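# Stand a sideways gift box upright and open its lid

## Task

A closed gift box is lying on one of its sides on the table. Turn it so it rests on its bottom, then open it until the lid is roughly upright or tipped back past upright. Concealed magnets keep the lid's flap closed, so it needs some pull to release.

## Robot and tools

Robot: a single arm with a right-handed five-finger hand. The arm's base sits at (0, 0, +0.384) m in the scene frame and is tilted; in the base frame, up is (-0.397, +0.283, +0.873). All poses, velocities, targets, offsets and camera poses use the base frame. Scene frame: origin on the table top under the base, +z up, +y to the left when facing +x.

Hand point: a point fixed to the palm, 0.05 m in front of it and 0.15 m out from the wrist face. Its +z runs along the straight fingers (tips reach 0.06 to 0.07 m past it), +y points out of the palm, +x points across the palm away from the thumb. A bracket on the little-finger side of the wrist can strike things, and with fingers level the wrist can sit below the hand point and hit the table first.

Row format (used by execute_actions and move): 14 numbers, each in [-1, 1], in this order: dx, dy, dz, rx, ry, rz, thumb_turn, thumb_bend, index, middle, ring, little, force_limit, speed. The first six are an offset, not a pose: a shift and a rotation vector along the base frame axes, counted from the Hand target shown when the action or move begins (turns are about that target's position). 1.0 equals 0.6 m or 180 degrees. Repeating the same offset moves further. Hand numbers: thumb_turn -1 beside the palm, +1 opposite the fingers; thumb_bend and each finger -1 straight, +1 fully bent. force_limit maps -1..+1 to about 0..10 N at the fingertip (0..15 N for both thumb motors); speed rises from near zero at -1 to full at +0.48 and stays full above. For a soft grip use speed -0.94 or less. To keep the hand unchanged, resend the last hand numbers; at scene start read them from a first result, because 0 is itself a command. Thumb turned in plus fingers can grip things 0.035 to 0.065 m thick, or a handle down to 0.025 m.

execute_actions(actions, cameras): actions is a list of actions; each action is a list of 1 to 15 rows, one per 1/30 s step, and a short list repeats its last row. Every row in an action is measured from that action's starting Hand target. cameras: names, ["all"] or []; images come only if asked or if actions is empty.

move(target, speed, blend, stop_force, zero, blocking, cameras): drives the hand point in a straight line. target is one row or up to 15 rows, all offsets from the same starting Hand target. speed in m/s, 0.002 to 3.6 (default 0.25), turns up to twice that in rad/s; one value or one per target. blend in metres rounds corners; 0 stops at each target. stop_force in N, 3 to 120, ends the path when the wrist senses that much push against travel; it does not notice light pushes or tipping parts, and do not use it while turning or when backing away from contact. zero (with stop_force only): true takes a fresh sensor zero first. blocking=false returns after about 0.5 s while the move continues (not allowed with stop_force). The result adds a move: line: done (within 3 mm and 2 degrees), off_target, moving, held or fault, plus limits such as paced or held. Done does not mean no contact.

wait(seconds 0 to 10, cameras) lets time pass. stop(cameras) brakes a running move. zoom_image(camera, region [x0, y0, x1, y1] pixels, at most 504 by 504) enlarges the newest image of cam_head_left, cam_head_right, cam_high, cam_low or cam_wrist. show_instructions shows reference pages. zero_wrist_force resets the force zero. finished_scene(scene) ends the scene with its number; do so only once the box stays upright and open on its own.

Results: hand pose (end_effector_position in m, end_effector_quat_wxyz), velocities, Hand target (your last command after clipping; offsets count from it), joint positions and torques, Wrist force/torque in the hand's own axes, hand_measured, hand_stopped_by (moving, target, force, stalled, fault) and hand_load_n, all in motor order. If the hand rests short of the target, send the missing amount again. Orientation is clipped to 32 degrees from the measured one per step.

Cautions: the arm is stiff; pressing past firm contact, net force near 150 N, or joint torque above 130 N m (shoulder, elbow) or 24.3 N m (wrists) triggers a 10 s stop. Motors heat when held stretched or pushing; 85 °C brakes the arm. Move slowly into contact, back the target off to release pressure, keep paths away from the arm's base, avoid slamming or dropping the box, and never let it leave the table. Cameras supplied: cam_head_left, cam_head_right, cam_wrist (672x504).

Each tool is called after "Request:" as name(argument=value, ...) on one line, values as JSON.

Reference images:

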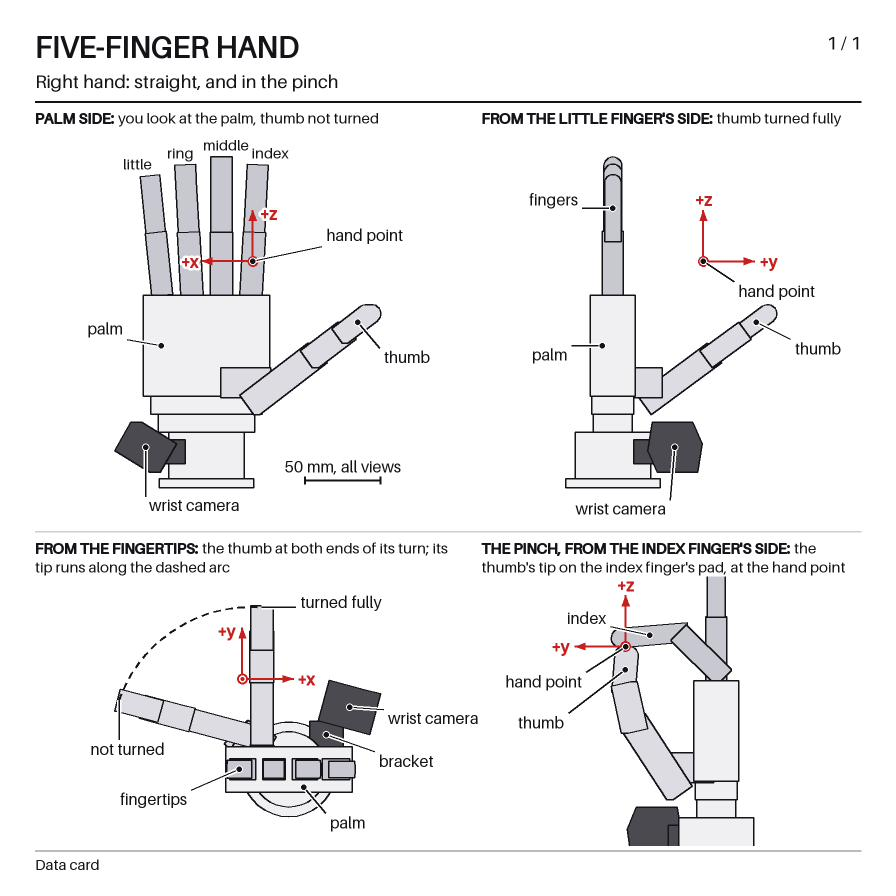

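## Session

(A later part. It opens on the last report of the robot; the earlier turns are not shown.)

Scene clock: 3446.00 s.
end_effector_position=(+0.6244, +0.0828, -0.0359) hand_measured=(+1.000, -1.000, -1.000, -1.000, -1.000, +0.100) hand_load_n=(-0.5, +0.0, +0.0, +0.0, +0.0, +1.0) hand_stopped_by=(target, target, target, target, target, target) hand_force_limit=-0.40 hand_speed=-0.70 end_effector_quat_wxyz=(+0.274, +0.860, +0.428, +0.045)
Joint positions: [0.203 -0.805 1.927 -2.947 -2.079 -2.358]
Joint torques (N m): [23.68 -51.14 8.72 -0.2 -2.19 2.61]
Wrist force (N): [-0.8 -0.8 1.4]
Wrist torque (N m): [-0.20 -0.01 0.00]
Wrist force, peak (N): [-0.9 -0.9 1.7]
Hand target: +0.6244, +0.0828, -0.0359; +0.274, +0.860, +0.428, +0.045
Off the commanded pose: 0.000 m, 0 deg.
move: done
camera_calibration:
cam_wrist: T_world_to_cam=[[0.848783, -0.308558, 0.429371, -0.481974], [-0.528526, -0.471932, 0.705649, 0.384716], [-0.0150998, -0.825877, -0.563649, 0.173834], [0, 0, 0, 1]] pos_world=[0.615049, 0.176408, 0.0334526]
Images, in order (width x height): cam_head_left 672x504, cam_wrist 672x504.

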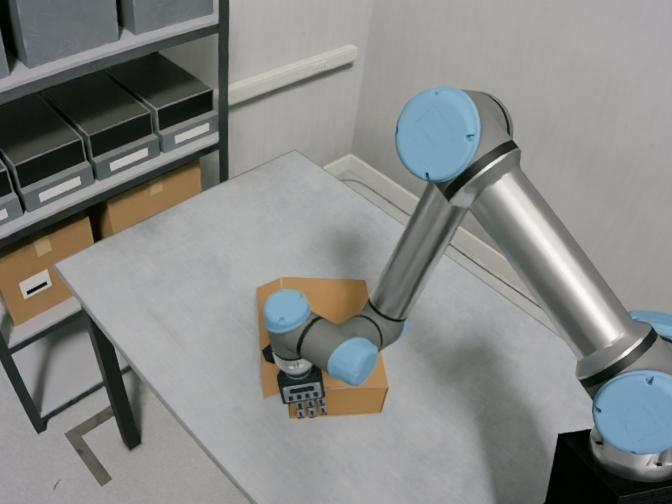

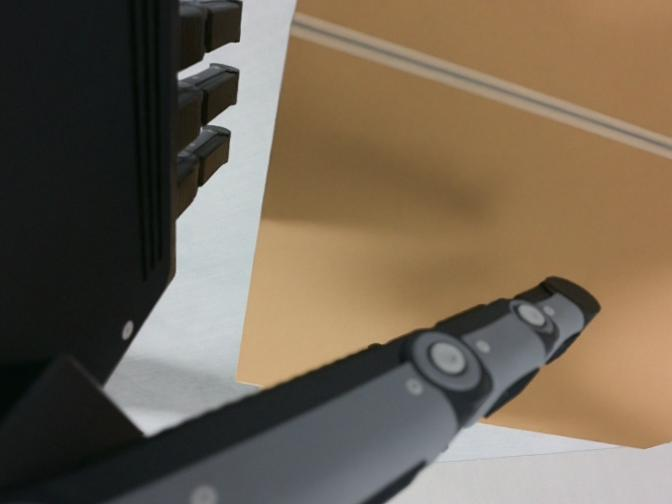

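Request:
move(target=[-0.0132, 0.0095, 0.0291, 0, 0, 0, 1, -1, -1, -1, -1, 0.1, -0.4, -0.7], speed=0.015, stop_force=5, cameras=["cam_wrist", "cam_head_left", "cam_head_right"])

Request:
zoom_image(camera="cam_head_left", region=[250, 270, 410, 430])

Scene clock: 3455.00 s.
end_effector_position=(+0.6165, +0.0885, -0.0185) hand_measured=(+1.000, -1.000, -1.000, -1.000, -1.000, +0.100) hand_load_n=(+0.0, +0.0, +0.0, +0.0, +0.0, +1.0) hand_stopped_by=(target, target, target, target, target, target) hand_force_limit=-0.40 hand_speed=-0.70 end_effector_quat_wxyz=(+0.274, +0.860, +0.428, +0.045)
Joint positions: [0.216 -0.851 1.947 -2.913 -2.082 -2.343]
Joint torques (N m): [24.52 -51.49 8.76 -0.35 -2.14 2.59]
Wrist force (N): [-1.1 -0.3 1.1]
Wrist torque (N m): [-0.17 -0.06 0.01]
Wrist force, peak (N): [-1.4 -0.7 1.8]
Hand target: +0.6165, +0.0885, -0.0185; +0.274, +0.860, +0.428, +0.045
Off the commanded pose: 0.000 m, 0 deg.
move: done
camera_calibration:
cam_wrist: T_world_to_cam=[[0.848783, -0.308558, 0.429371, -0.481024], [-0.528526, -0.471932, 0.705649, 0.370882], [-0.0150998, -0.825877, -0.563649, 0.188286], [0, 0, 0, 1]] pos_world=[0.607149, 0.182108, 0.0509526]

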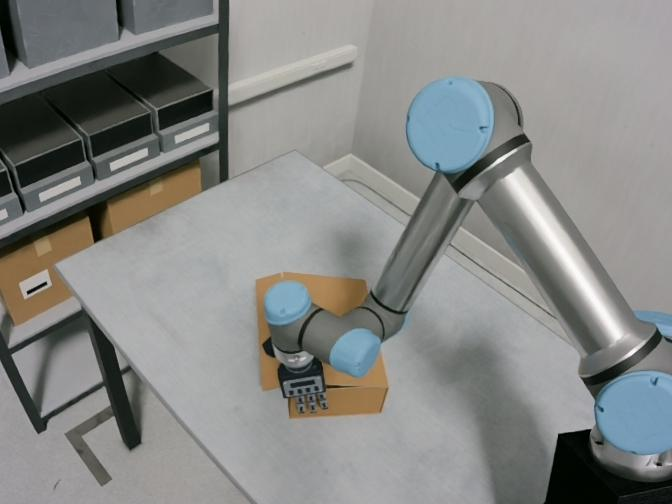

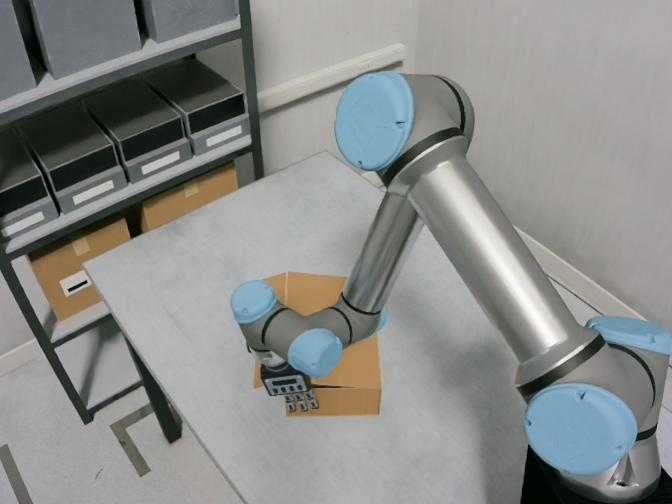

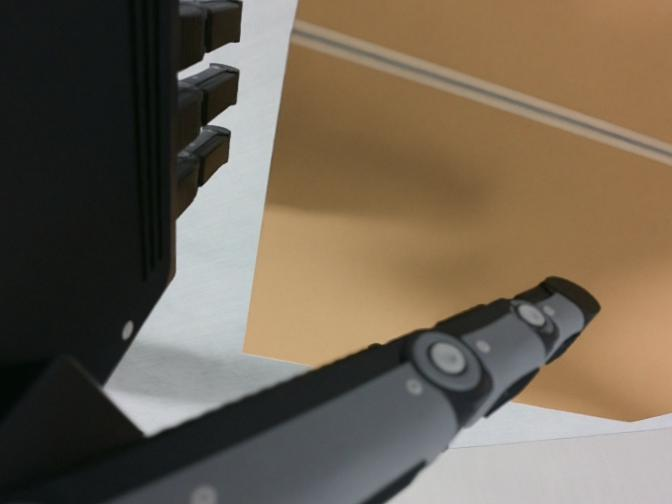

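Scaled by 3.150 from the camera's 672x504 image, which has a finer 960x720 frame.

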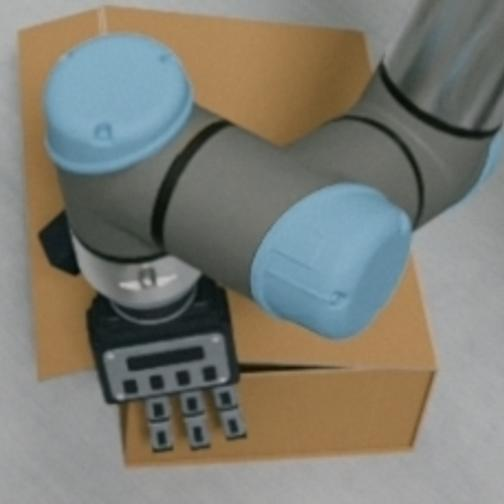

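Request:
move(target=[[-0.0368, -0.0378, 0.0160, 0, 0, 0, 1, -1, -1, -1, -1, 0.1, -0.4, -0.7], [-0.0593, -0.0344, 0.0526, 0, 0, 0, 1, -1, -1, -1, -1, 0.1, -0.4, -0.7], [-0.0908, -0.0373, 0.0959, 0, 0, 0, 1, -1, -1, -1, -1, 0.1, -0.4, -0.7]], speed=0.03, blend=[0.008, 0.008, 0], cameras=["cam_wrist", "cam_head_left", "cam_head_right"])

Scene clock: 3595.17 s.
end_effector_position=(+0.5621, +0.0661, +0.0390) hand_measured=(+1.000, -1.000, -1.000, -1.000, -1.000, +0.100) hand_load_n=(+0.0, +0.0, +0.0, +0.0, +0.0, +1.0) hand_stopped_by=(target, target, target, target, target, target) hand_force_limit=-0.40 hand_speed=-0.70 end_effector_quat_wxyz=(+0.274, +0.860, +0.428, +0.045)
Joint positions: [0.195 -1.057 2.121 -2.892 -2.077 -2.366]
Joint torques (N m): [22.28 -46.43 8.94 -0.35 -2.28 2.48]
Wrist force (N): [-0.6 -0.7 1.7]
Wrist torque (N m): [-0.23 -0.03 0.01]
Wrist force, peak (N): [-1.3 -1.1 1.9]
Hand target: +0.5620, +0.0661, +0.0391; +0.274, +0.860, +0.428, +0.045
Off the commanded pose: 0.000 m, 0 deg.
move: done
camera_calibration:
cam_wrist: T_world_to_cam=[[0.848767, -0.308572, 0.429392, -0.466368], [-0.528552, -0.471923, 0.705636, 0.291116], [-0.0150998, -0.825877, -0.563649, 0.201401], [0, 0, 0, 1]] pos_world=[0.552748, 0.159808, 0.108352]

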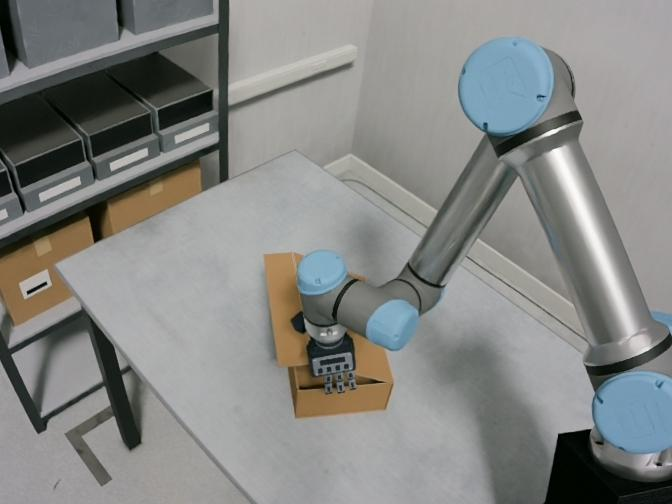

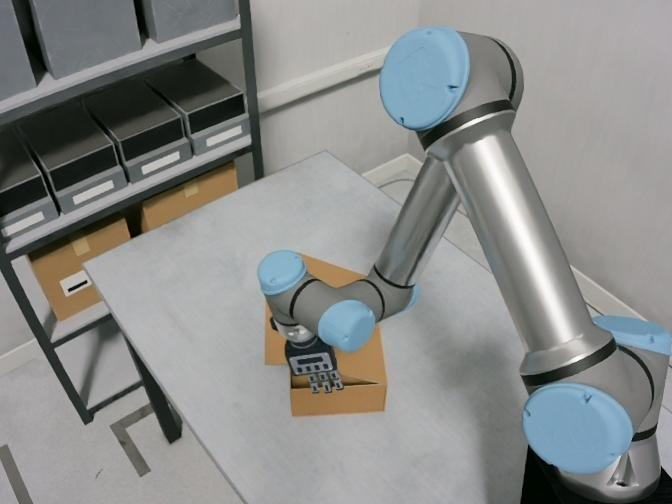

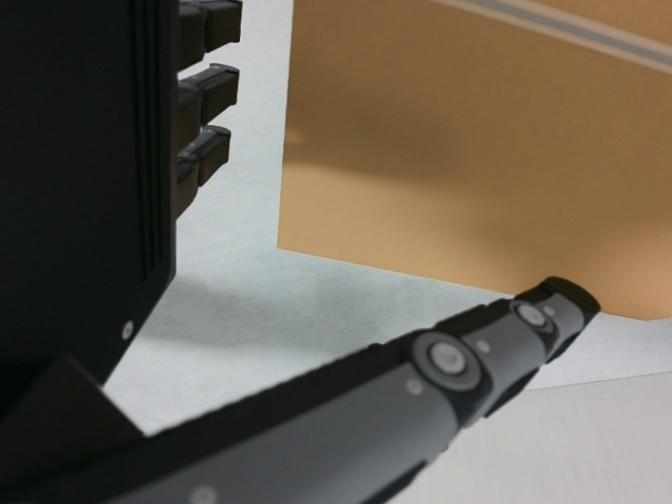

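Request:
move(target=[[-0.0346, -0.0111, 0.0398, 0, 0, 0, 1, -1, -1, -1, -1, 0.1, -0.4, -0.7], [-0.0711, -0.0299, 0.0746, 0, 0, 0, 1, -1, -1, -1, -1, 0.1, -0.4, -0.7], [-0.1084, -0.0557, 0.1032, 0, 0, 0, 1, -1, -1, -1, -1, 0.1, -0.4, -0.7]], speed=0.03, blend=[0.008, 0.008, 0], cameras=["cam_wrist", "cam_head_left", "cam_head_right"])

Scene clock: 3608.83 s.
end_effector_position=(+0.4970, +0.0327, +0.1009) hand_measured=(+1.000, -1.000, -1.000, -1.000, -1.000, +0.100) hand_load_n=(+0.0, +0.0, +0.0, +0.0, +0.0, +0.5) hand_stopped_by=(target, target, target, target, target, target) hand_force_limit=-0.40 hand_speed=-0.70 end_effector_quat_wxyz=(+0.274, +0.860, +0.428, +0.045)
Joint positions: [0.147 -1.322 2.3 -2.831 -2.064 -2.418]
Joint torques (N m): [6.04 -40.7 6.75 -0.18 1.65 -2.81]
Wrist force (N): [0.0 -0.4 0.2]
Wrist torque (N m): [-0.12 0.00 0.11]
Wrist force, peak (N): [-0.7 -0.7 1.6]
Hand target: +0.4970, +0.0327, +0.1010; +0.274, +0.860, +0.428, +0.045
Off the commanded pose: 0.000 m, 0 deg.
move: done
camera_calibration:
cam_wrist: T_world_to_cam=[[0.848767, -0.308548, 0.42941, -0.448133], [-0.528551, -0.471883, 0.705663, 0.197239], [-0.0150995, -0.825908, -0.563602, 0.207777], [0, 0, 0, 1]] pos_world=[0.487748, 0.126408, 0.170352]

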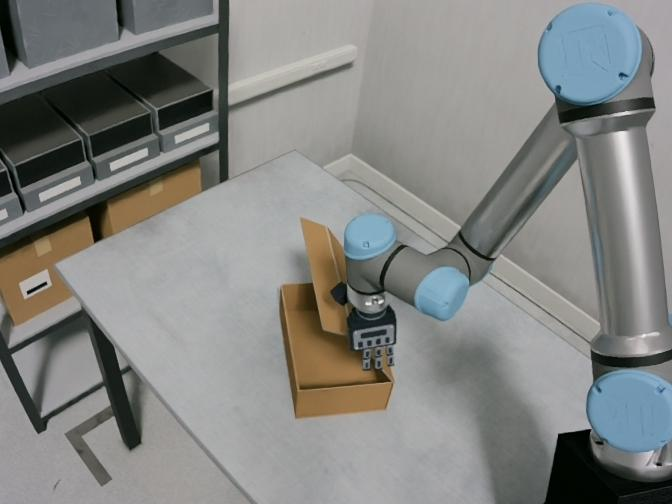

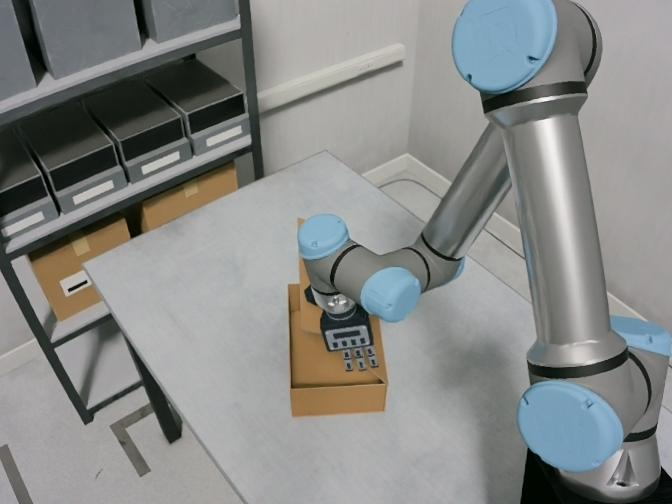

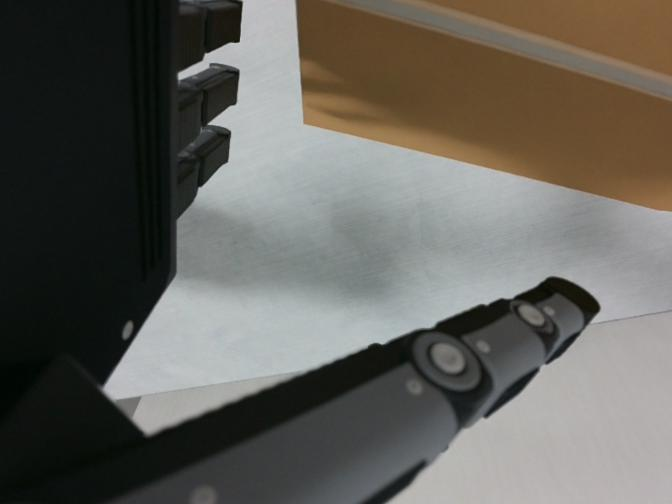

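Request:
move(target=[[-0.0371, -0.0323, 0.0219, 0, 0, 0, 1, -1, -1, -1, -1, 0.1, -0.4, -0.7], [-0.0728, -0.0699, 0.0365, 0, 0, 0, 1, -1, -1, -1, -1, 0.1, -0.4, -0.7]], speed=0.025, blend=[0.008, 0], cameras=["cam_wrist", "cam_head_left", "cam_head_right"])

Request:
zoom_image(camera="cam_head_left", region=[260, 180, 500, 430])

Scene clock: 3626.20 s.
end_effector_position=(+0.4534, -0.0092, +0.1229) hand_measured=(+1.000, -1.000, -1.000, -1.000, -1.000, +0.100) hand_load_n=(+0.0, +0.0, +0.0, +0.0, +0.0, +0.5) hand_stopped_by=(target, target, target, target, target, target) hand_force_limit=-0.40 hand_speed=-0.70 end_effector_quat_wxyz=(+0.274, +0.860, +0.428, +0.045)
Joint positions: [0.051 -1.484 2.435 -2.852 -2.035 -2.522]
Joint torques (N m): [4.12 -36.86 4.97 -3.79 1.5 -2.85]
Wrist force (N): [-0.7 -0.5 0.3]
Wrist torque (N m): [-0.13 0.10 0.07]
Wrist force, peak (N): [0.0 -0.7 1.1]
Hand target: +0.4533, -0.0093, +0.1229; +0.274, +0.860, +0.428, +0.045
Off the commanded pose: 0.000 m, 0 deg.
move: done
camera_calibration:
cam_wrist: T_world_to_cam=[[0.848767, -0.308548, 0.42941, -0.433374], [-0.528551, -0.471883, 0.705663, 0.138915], [-0.0150995, -0.825908, -0.563602, 0.184855], [0, 0, 0, 1]] pos_world=[0.444048, 0.0845081, 0.192252]

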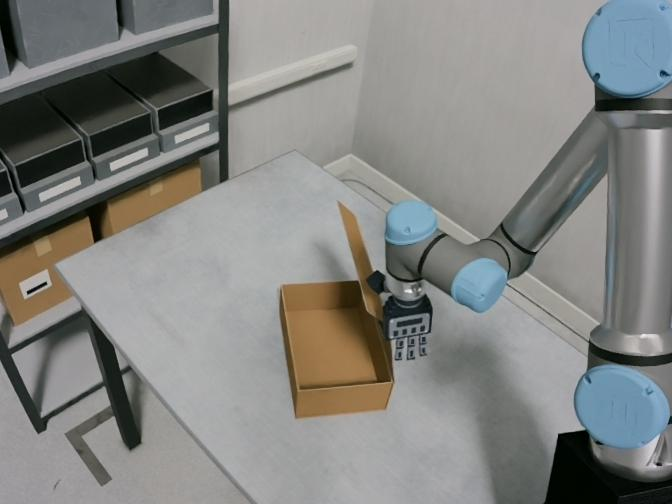

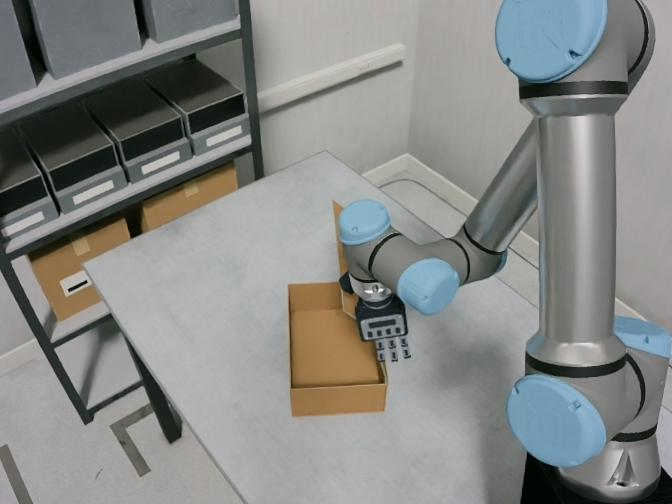

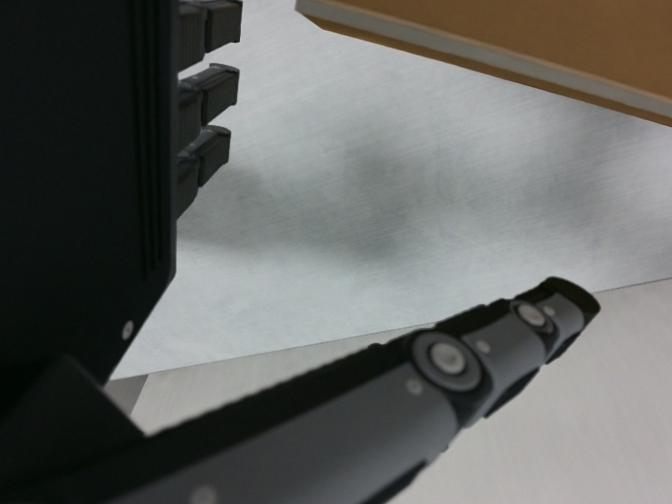

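Scaled by 2.016 from the camera's 672x504 image, which has a finer 960x720 frame.

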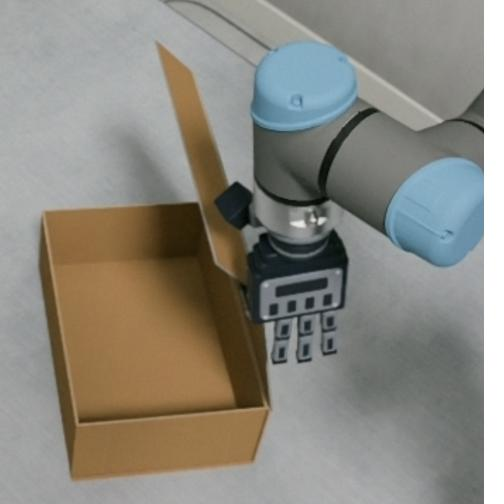

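Request:
move(target=[-0.0331, -0.0419, 0.0064, 0, 0, 0, 1, -1, -1, -1, -1, 0.1, -0.4, -0.7], speed=0.02, cameras=["cam_wrist", "cam_head_left"])

Request:
zoom_image(camera="cam_head_left", region=[260, 180, 500, 430])

Scene clock: 3638.80 s.
end_effector_position=(+0.4335, -0.0343, +0.1267) hand_measured=(+1.000, -1.000, -1.000, -1.000, -1.000, +0.100) hand_load_n=(+0.0, +0.0, +0.0, +0.0, +0.0, +0.0) hand_stopped_by=(target, target, target, target, target, target) hand_force_limit=-0.40 hand_speed=-0.70 end_effector_quat_wxyz=(+0.274, +0.860, +0.428, +0.045)
Joint positions: [-0.021 -1.549 2.503 -2.888 -2.011 -2.597]
Joint torques (N m): [2.85 -35.2 6.98 -3.89 1.55 -2.77]
Wrist force (N): [-0.6 -0.5 -0.2]
Wrist torque (N m): [-0.12 0.07 0.04]
Wrist force, peak (N): [-0.6 -0.7 0.5]
Hand target: +0.4334, -0.0344, +0.1267; +0.274, +0.860, +0.428, +0.045
Off the commanded pose: 0.000 m, 0 deg.
move: done
camera_calibration:
cam_wrist: T_world_to_cam=[[0.848767, -0.308548, 0.42941, -0.425903], [-0.528551, -0.471883, 0.705663, 0.1138], [-0.0150995, -0.825908, -0.563602, 0.166022], [0, 0, 0, 1]] pos_world=[0.424148, 0.0594081, 0.196152]
Images, in order (width x height): cam_head_left 672x504, cam_wrist 672x504.

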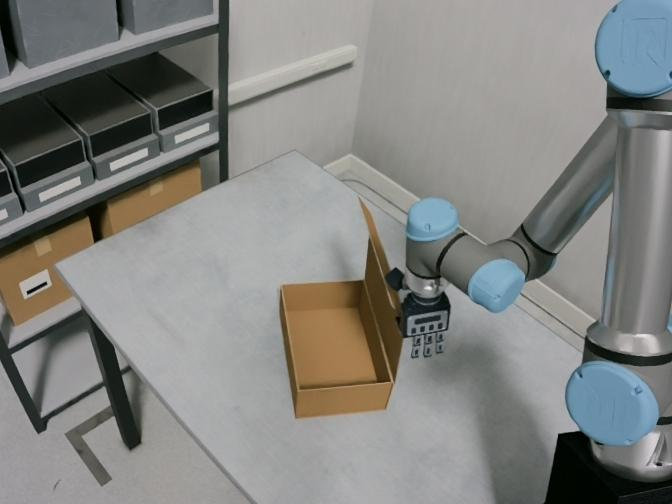

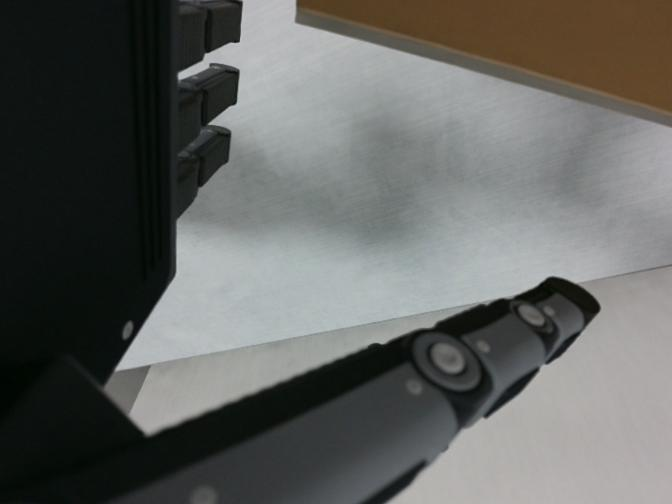

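Scaled by 2.016 from the camera's 672x504 image, which has a finer 960x720 frame.

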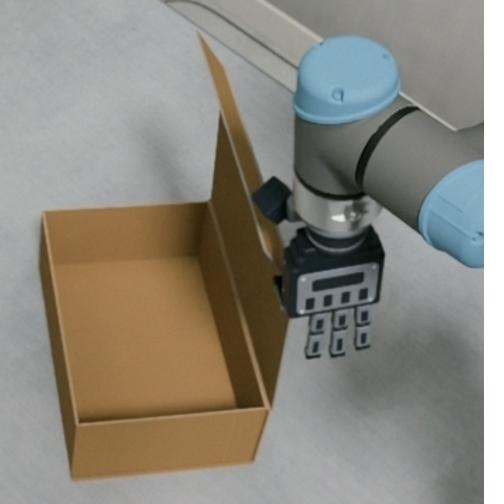

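Request:
move(target=[-0.0298, -0.0445, -0.0018, 0, 0, 0, 1, -1, -1, -1, -1, 0.1, -0.4, -0.7], speed=0.015, cameras=["cam_wrist", "cam_head_left"])

Request:
zoom_image(camera="cam_head_left", region=[260, 180, 500, 430])

Scene clock: 3646.47 s.
end_effector_position=(+0.4156, -0.0610, +0.1257) hand_measured=(+1.000, -1.000, -1.000, -1.000, -1.000, +0.100) hand_load_n=(+0.0, +0.0, +0.0, +0.0, +0.0, +0.0) hand_stopped_by=(target, target, target, target, target, target) hand_force_limit=-0.40 hand_speed=-0.70 end_effector_quat_wxyz=(+0.274, +0.860, +0.428, +0.045)
Joint positions: [-0.109 -1.597 2.57 -2.945 -1.978 -2.687]
Joint torques (N m): [1.42 -33.02 6.84 -4.01 1.62 -2.83]
Wrist force (N): [-0.7 -0.8 0.2]
Wrist torque (N m): [-0.19 0.02 0.08]
Wrist force, peak (N): [-1.5 -0.3 0.2]
Hand target: +0.4155, -0.0611, +0.1257; +0.274, +0.860, +0.428, +0.045
Off the commanded pose: 0.000 m, 0 deg.
move: done
camera_calibration:
cam_wrist: T_world_to_cam=[[0.848767, -0.308548, 0.42941, -0.418476], [-0.528551, -0.471883, 0.705663, 0.0925163], [-0.0150995, -0.825908, -0.563602, 0.14308], [0, 0, 0, 1]] pos_world=[0.406248, 0.0327081, 0.195052]
Images, in order (width x height): cam_head_left 672x504, cam_wrist 672x504.

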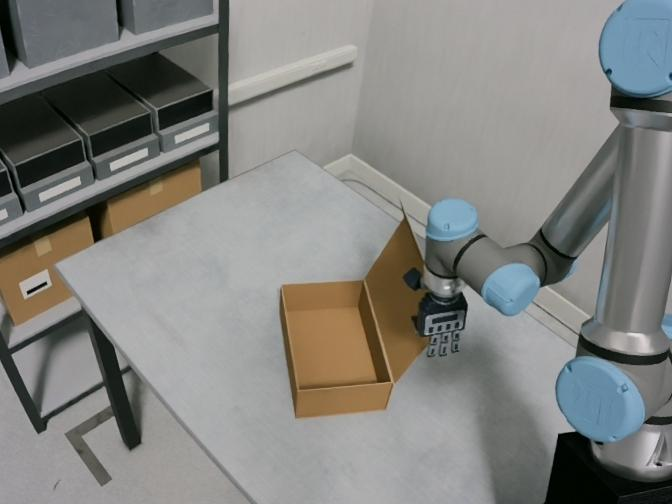

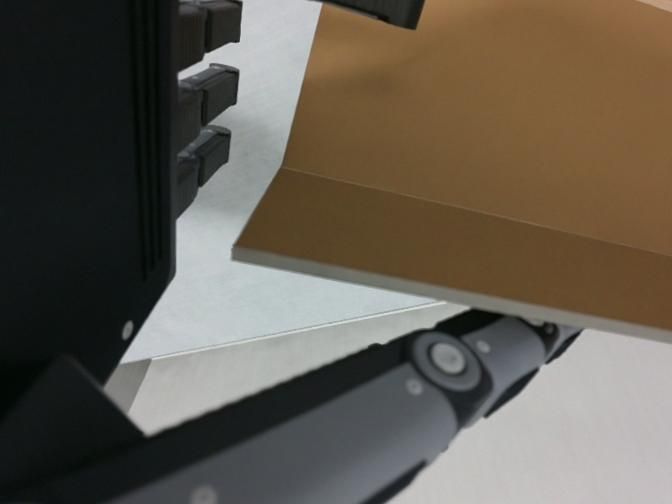

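Scaled by 2.016 from the camera's 672x504 image, which has a finer 960x720 frame.

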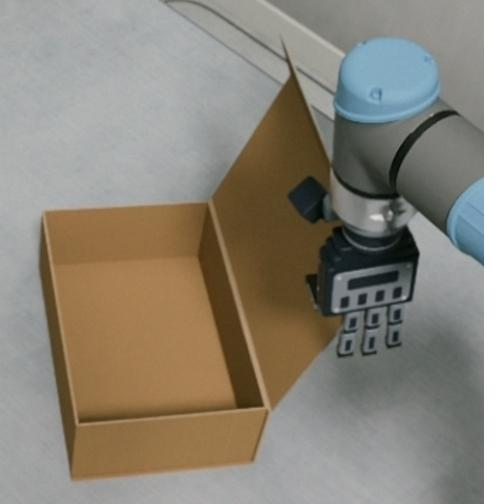

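Request:
move(target=[-0.0190, -0.0274, 0.0003, 0, 0, 0, 1, -1, -1, -1, -1, 0.1, -0.4, -0.7], speed=0.015, cameras=["cam_wrist", "cam_head_left"])

Request:
zoom_image(camera="cam_head_left", region=[260, 180, 500, 430])

Scene clock: 3667.17 s.
end_effector_position=(+0.4042, -0.0775, +0.1258) hand_measured=(+1.000, -1.000, -1.000, -1.000, -1.000, +0.100) hand_load_n=(+0.0, -0.5, -0.5, +0.0, +0.0, +0.0) hand_stopped_by=(target, target, target, target, target, target) hand_force_limit=-0.40 hand_speed=-0.70 end_effector_quat_wxyz=(+0.274, +0.860, +0.428, +0.045)
Joint positions: [-0.17 -1.63 2.61 -2.974 -1.953 -2.747]
Joint torques (N m): [1.43 -31.46 8.9 -3.8 1.51 -2.86]
Wrist force (N): [-0.4 -0.5 0.0]
Wrist torque (N m): [-0.15 0.02 0.06]
Wrist force, peak (N): [-1.0 -0.9 0.3]
Hand target: +0.4041, -0.0776, +0.1258; +0.274, +0.860, +0.428, +0.045
Off the commanded pose: 0.000 m, 0 deg.
move: done
camera_calibration:
cam_wrist: T_world_to_cam=[[0.848767, -0.308548, 0.42941, -0.413977], [-0.528551, -0.471883, 0.705663, 0.0785636], [-0.0150995, -0.825908, -0.563602, 0.129393], [0, 0, 0, 1]] pos_world=[0.394848, 0.0162081, 0.195252]
Images, in order (width x height): cam_head_left 672x504, cam_wrist 672x504.

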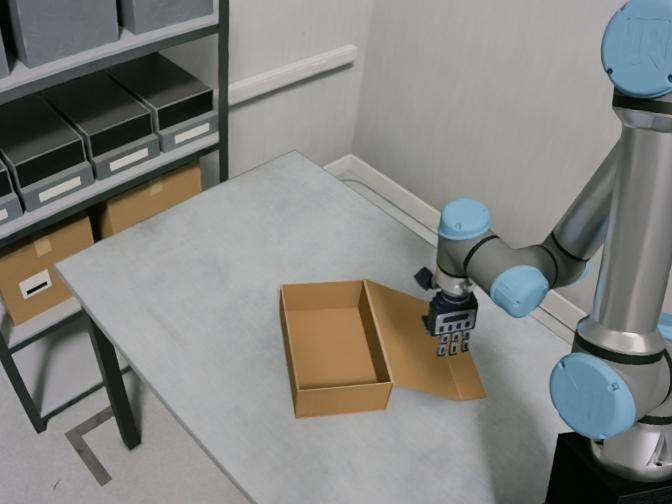

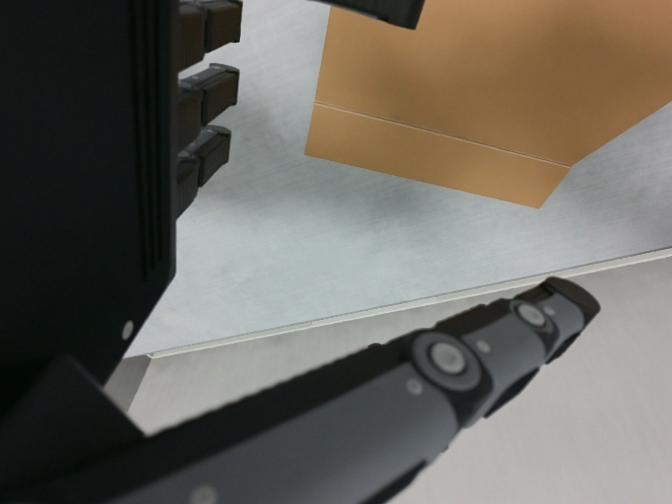

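Scaled by 2.016 from the camera's 672x504 image, which has a finer 960x720 frame.

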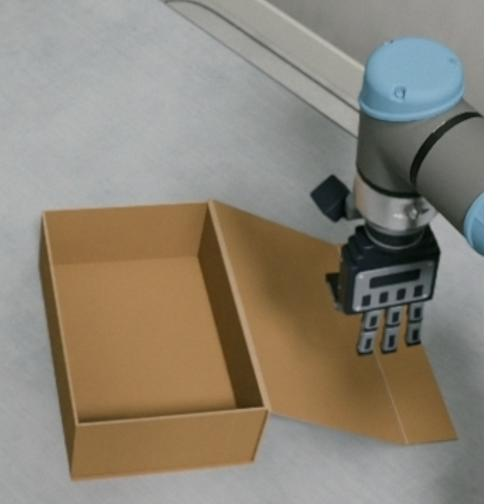

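Request:
move(target=[-0.0662, 0.0473, 0.1455, 0, 0, 0, 1, -1, -1, -1, -1, -0.6, -0.4, -0.7], speed=0.08, cameras=["all"])

Request:
zoom_image(camera="cam_head_left", region=[260, 240, 500, 430])

Request:
zoom_image(camera="cam_head_right", region=[260, 240, 500, 430])

Scene clock: 3676.23 s.
end_effector_position=(+0.3644, -0.0492, +0.2131) hand_measured=(+1.000, -1.000, -1.000, -1.000, -1.000, -0.600) hand_load_n=(+0.0, +0.0, +0.0, +0.0, +0.0, +0.0) hand_stopped_by=(target, target, target, target, target, target) hand_force_limit=-0.40 hand_speed=-0.70 end_effector_quat_wxyz=(+0.274, +0.860, +0.428, +0.045)
Joint positions: [-0.084 -2.006 2.531 -2.486 -1.987 -2.662]
Joint torques (N m): [11.75 -24.67 -26.16 -0.18 -2.37 2.62]
Wrist force (N): [-0.6 -0.6 0.0]
Wrist torque (N m): [-0.15 0.05 -0.02]
Wrist force, peak (N): [-0.5 -1.0 -0.1]
Hand target: +0.3644, -0.0492, +0.2131; +0.274, +0.860, +0.428, +0.045
Off the commanded pose: 0.000 m, 0 deg.
move: done
camera_calibration:
cam_wrist: T_world_to_cam=[[0.848768, -0.308478, 0.429458, -0.40901], [-0.528552, -0.471927, 0.705633, 0.0094112], [-0.0149995, -0.82591, -0.563603, 0.201277], [0, 0, 0, 1]] pos_world=[0.355148, 0.0445078, 0.282452]

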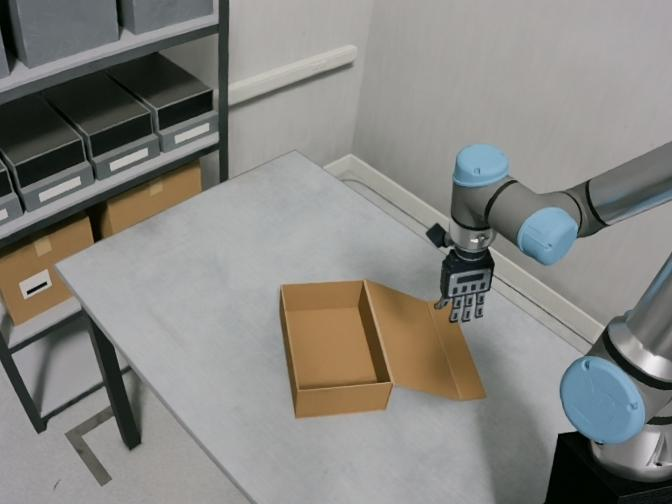

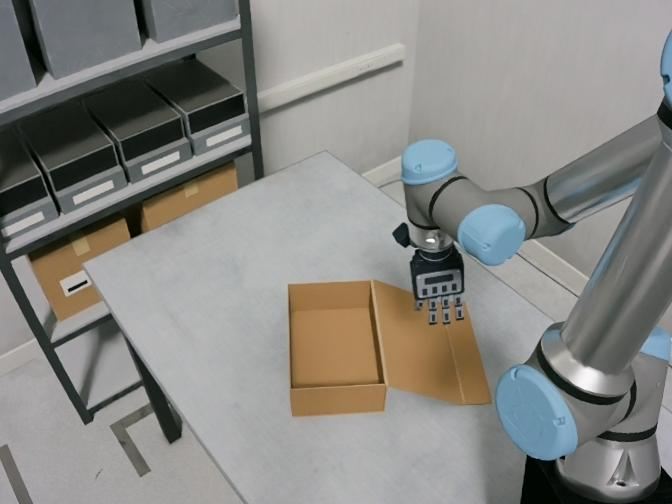

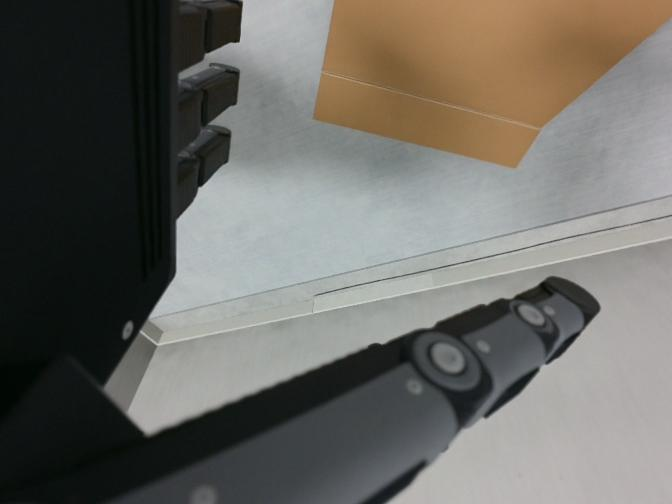

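Scaled by 2.100 from the camera's 672x504 image, which has a finer 960x720 frame.

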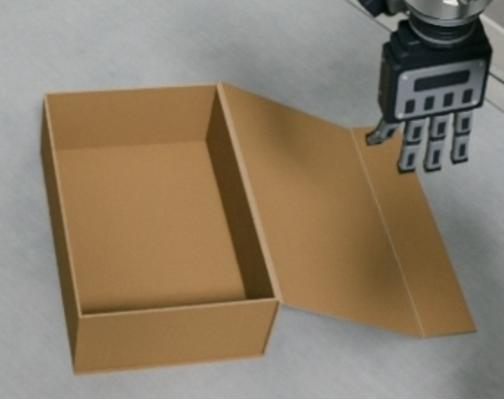

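Scaled by 2.100 from the camera's 672x504 image, which has a finer 960x720 frame.

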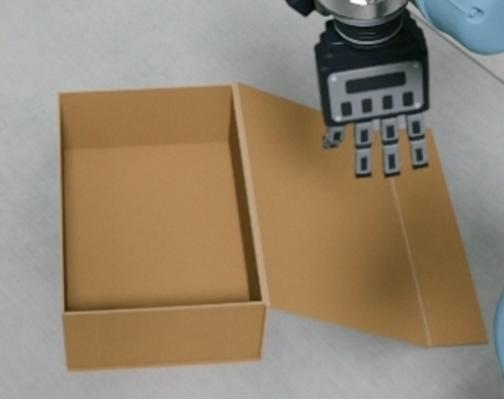

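Request:
finished_scene(scene=1)

The scene is finished: the task was done.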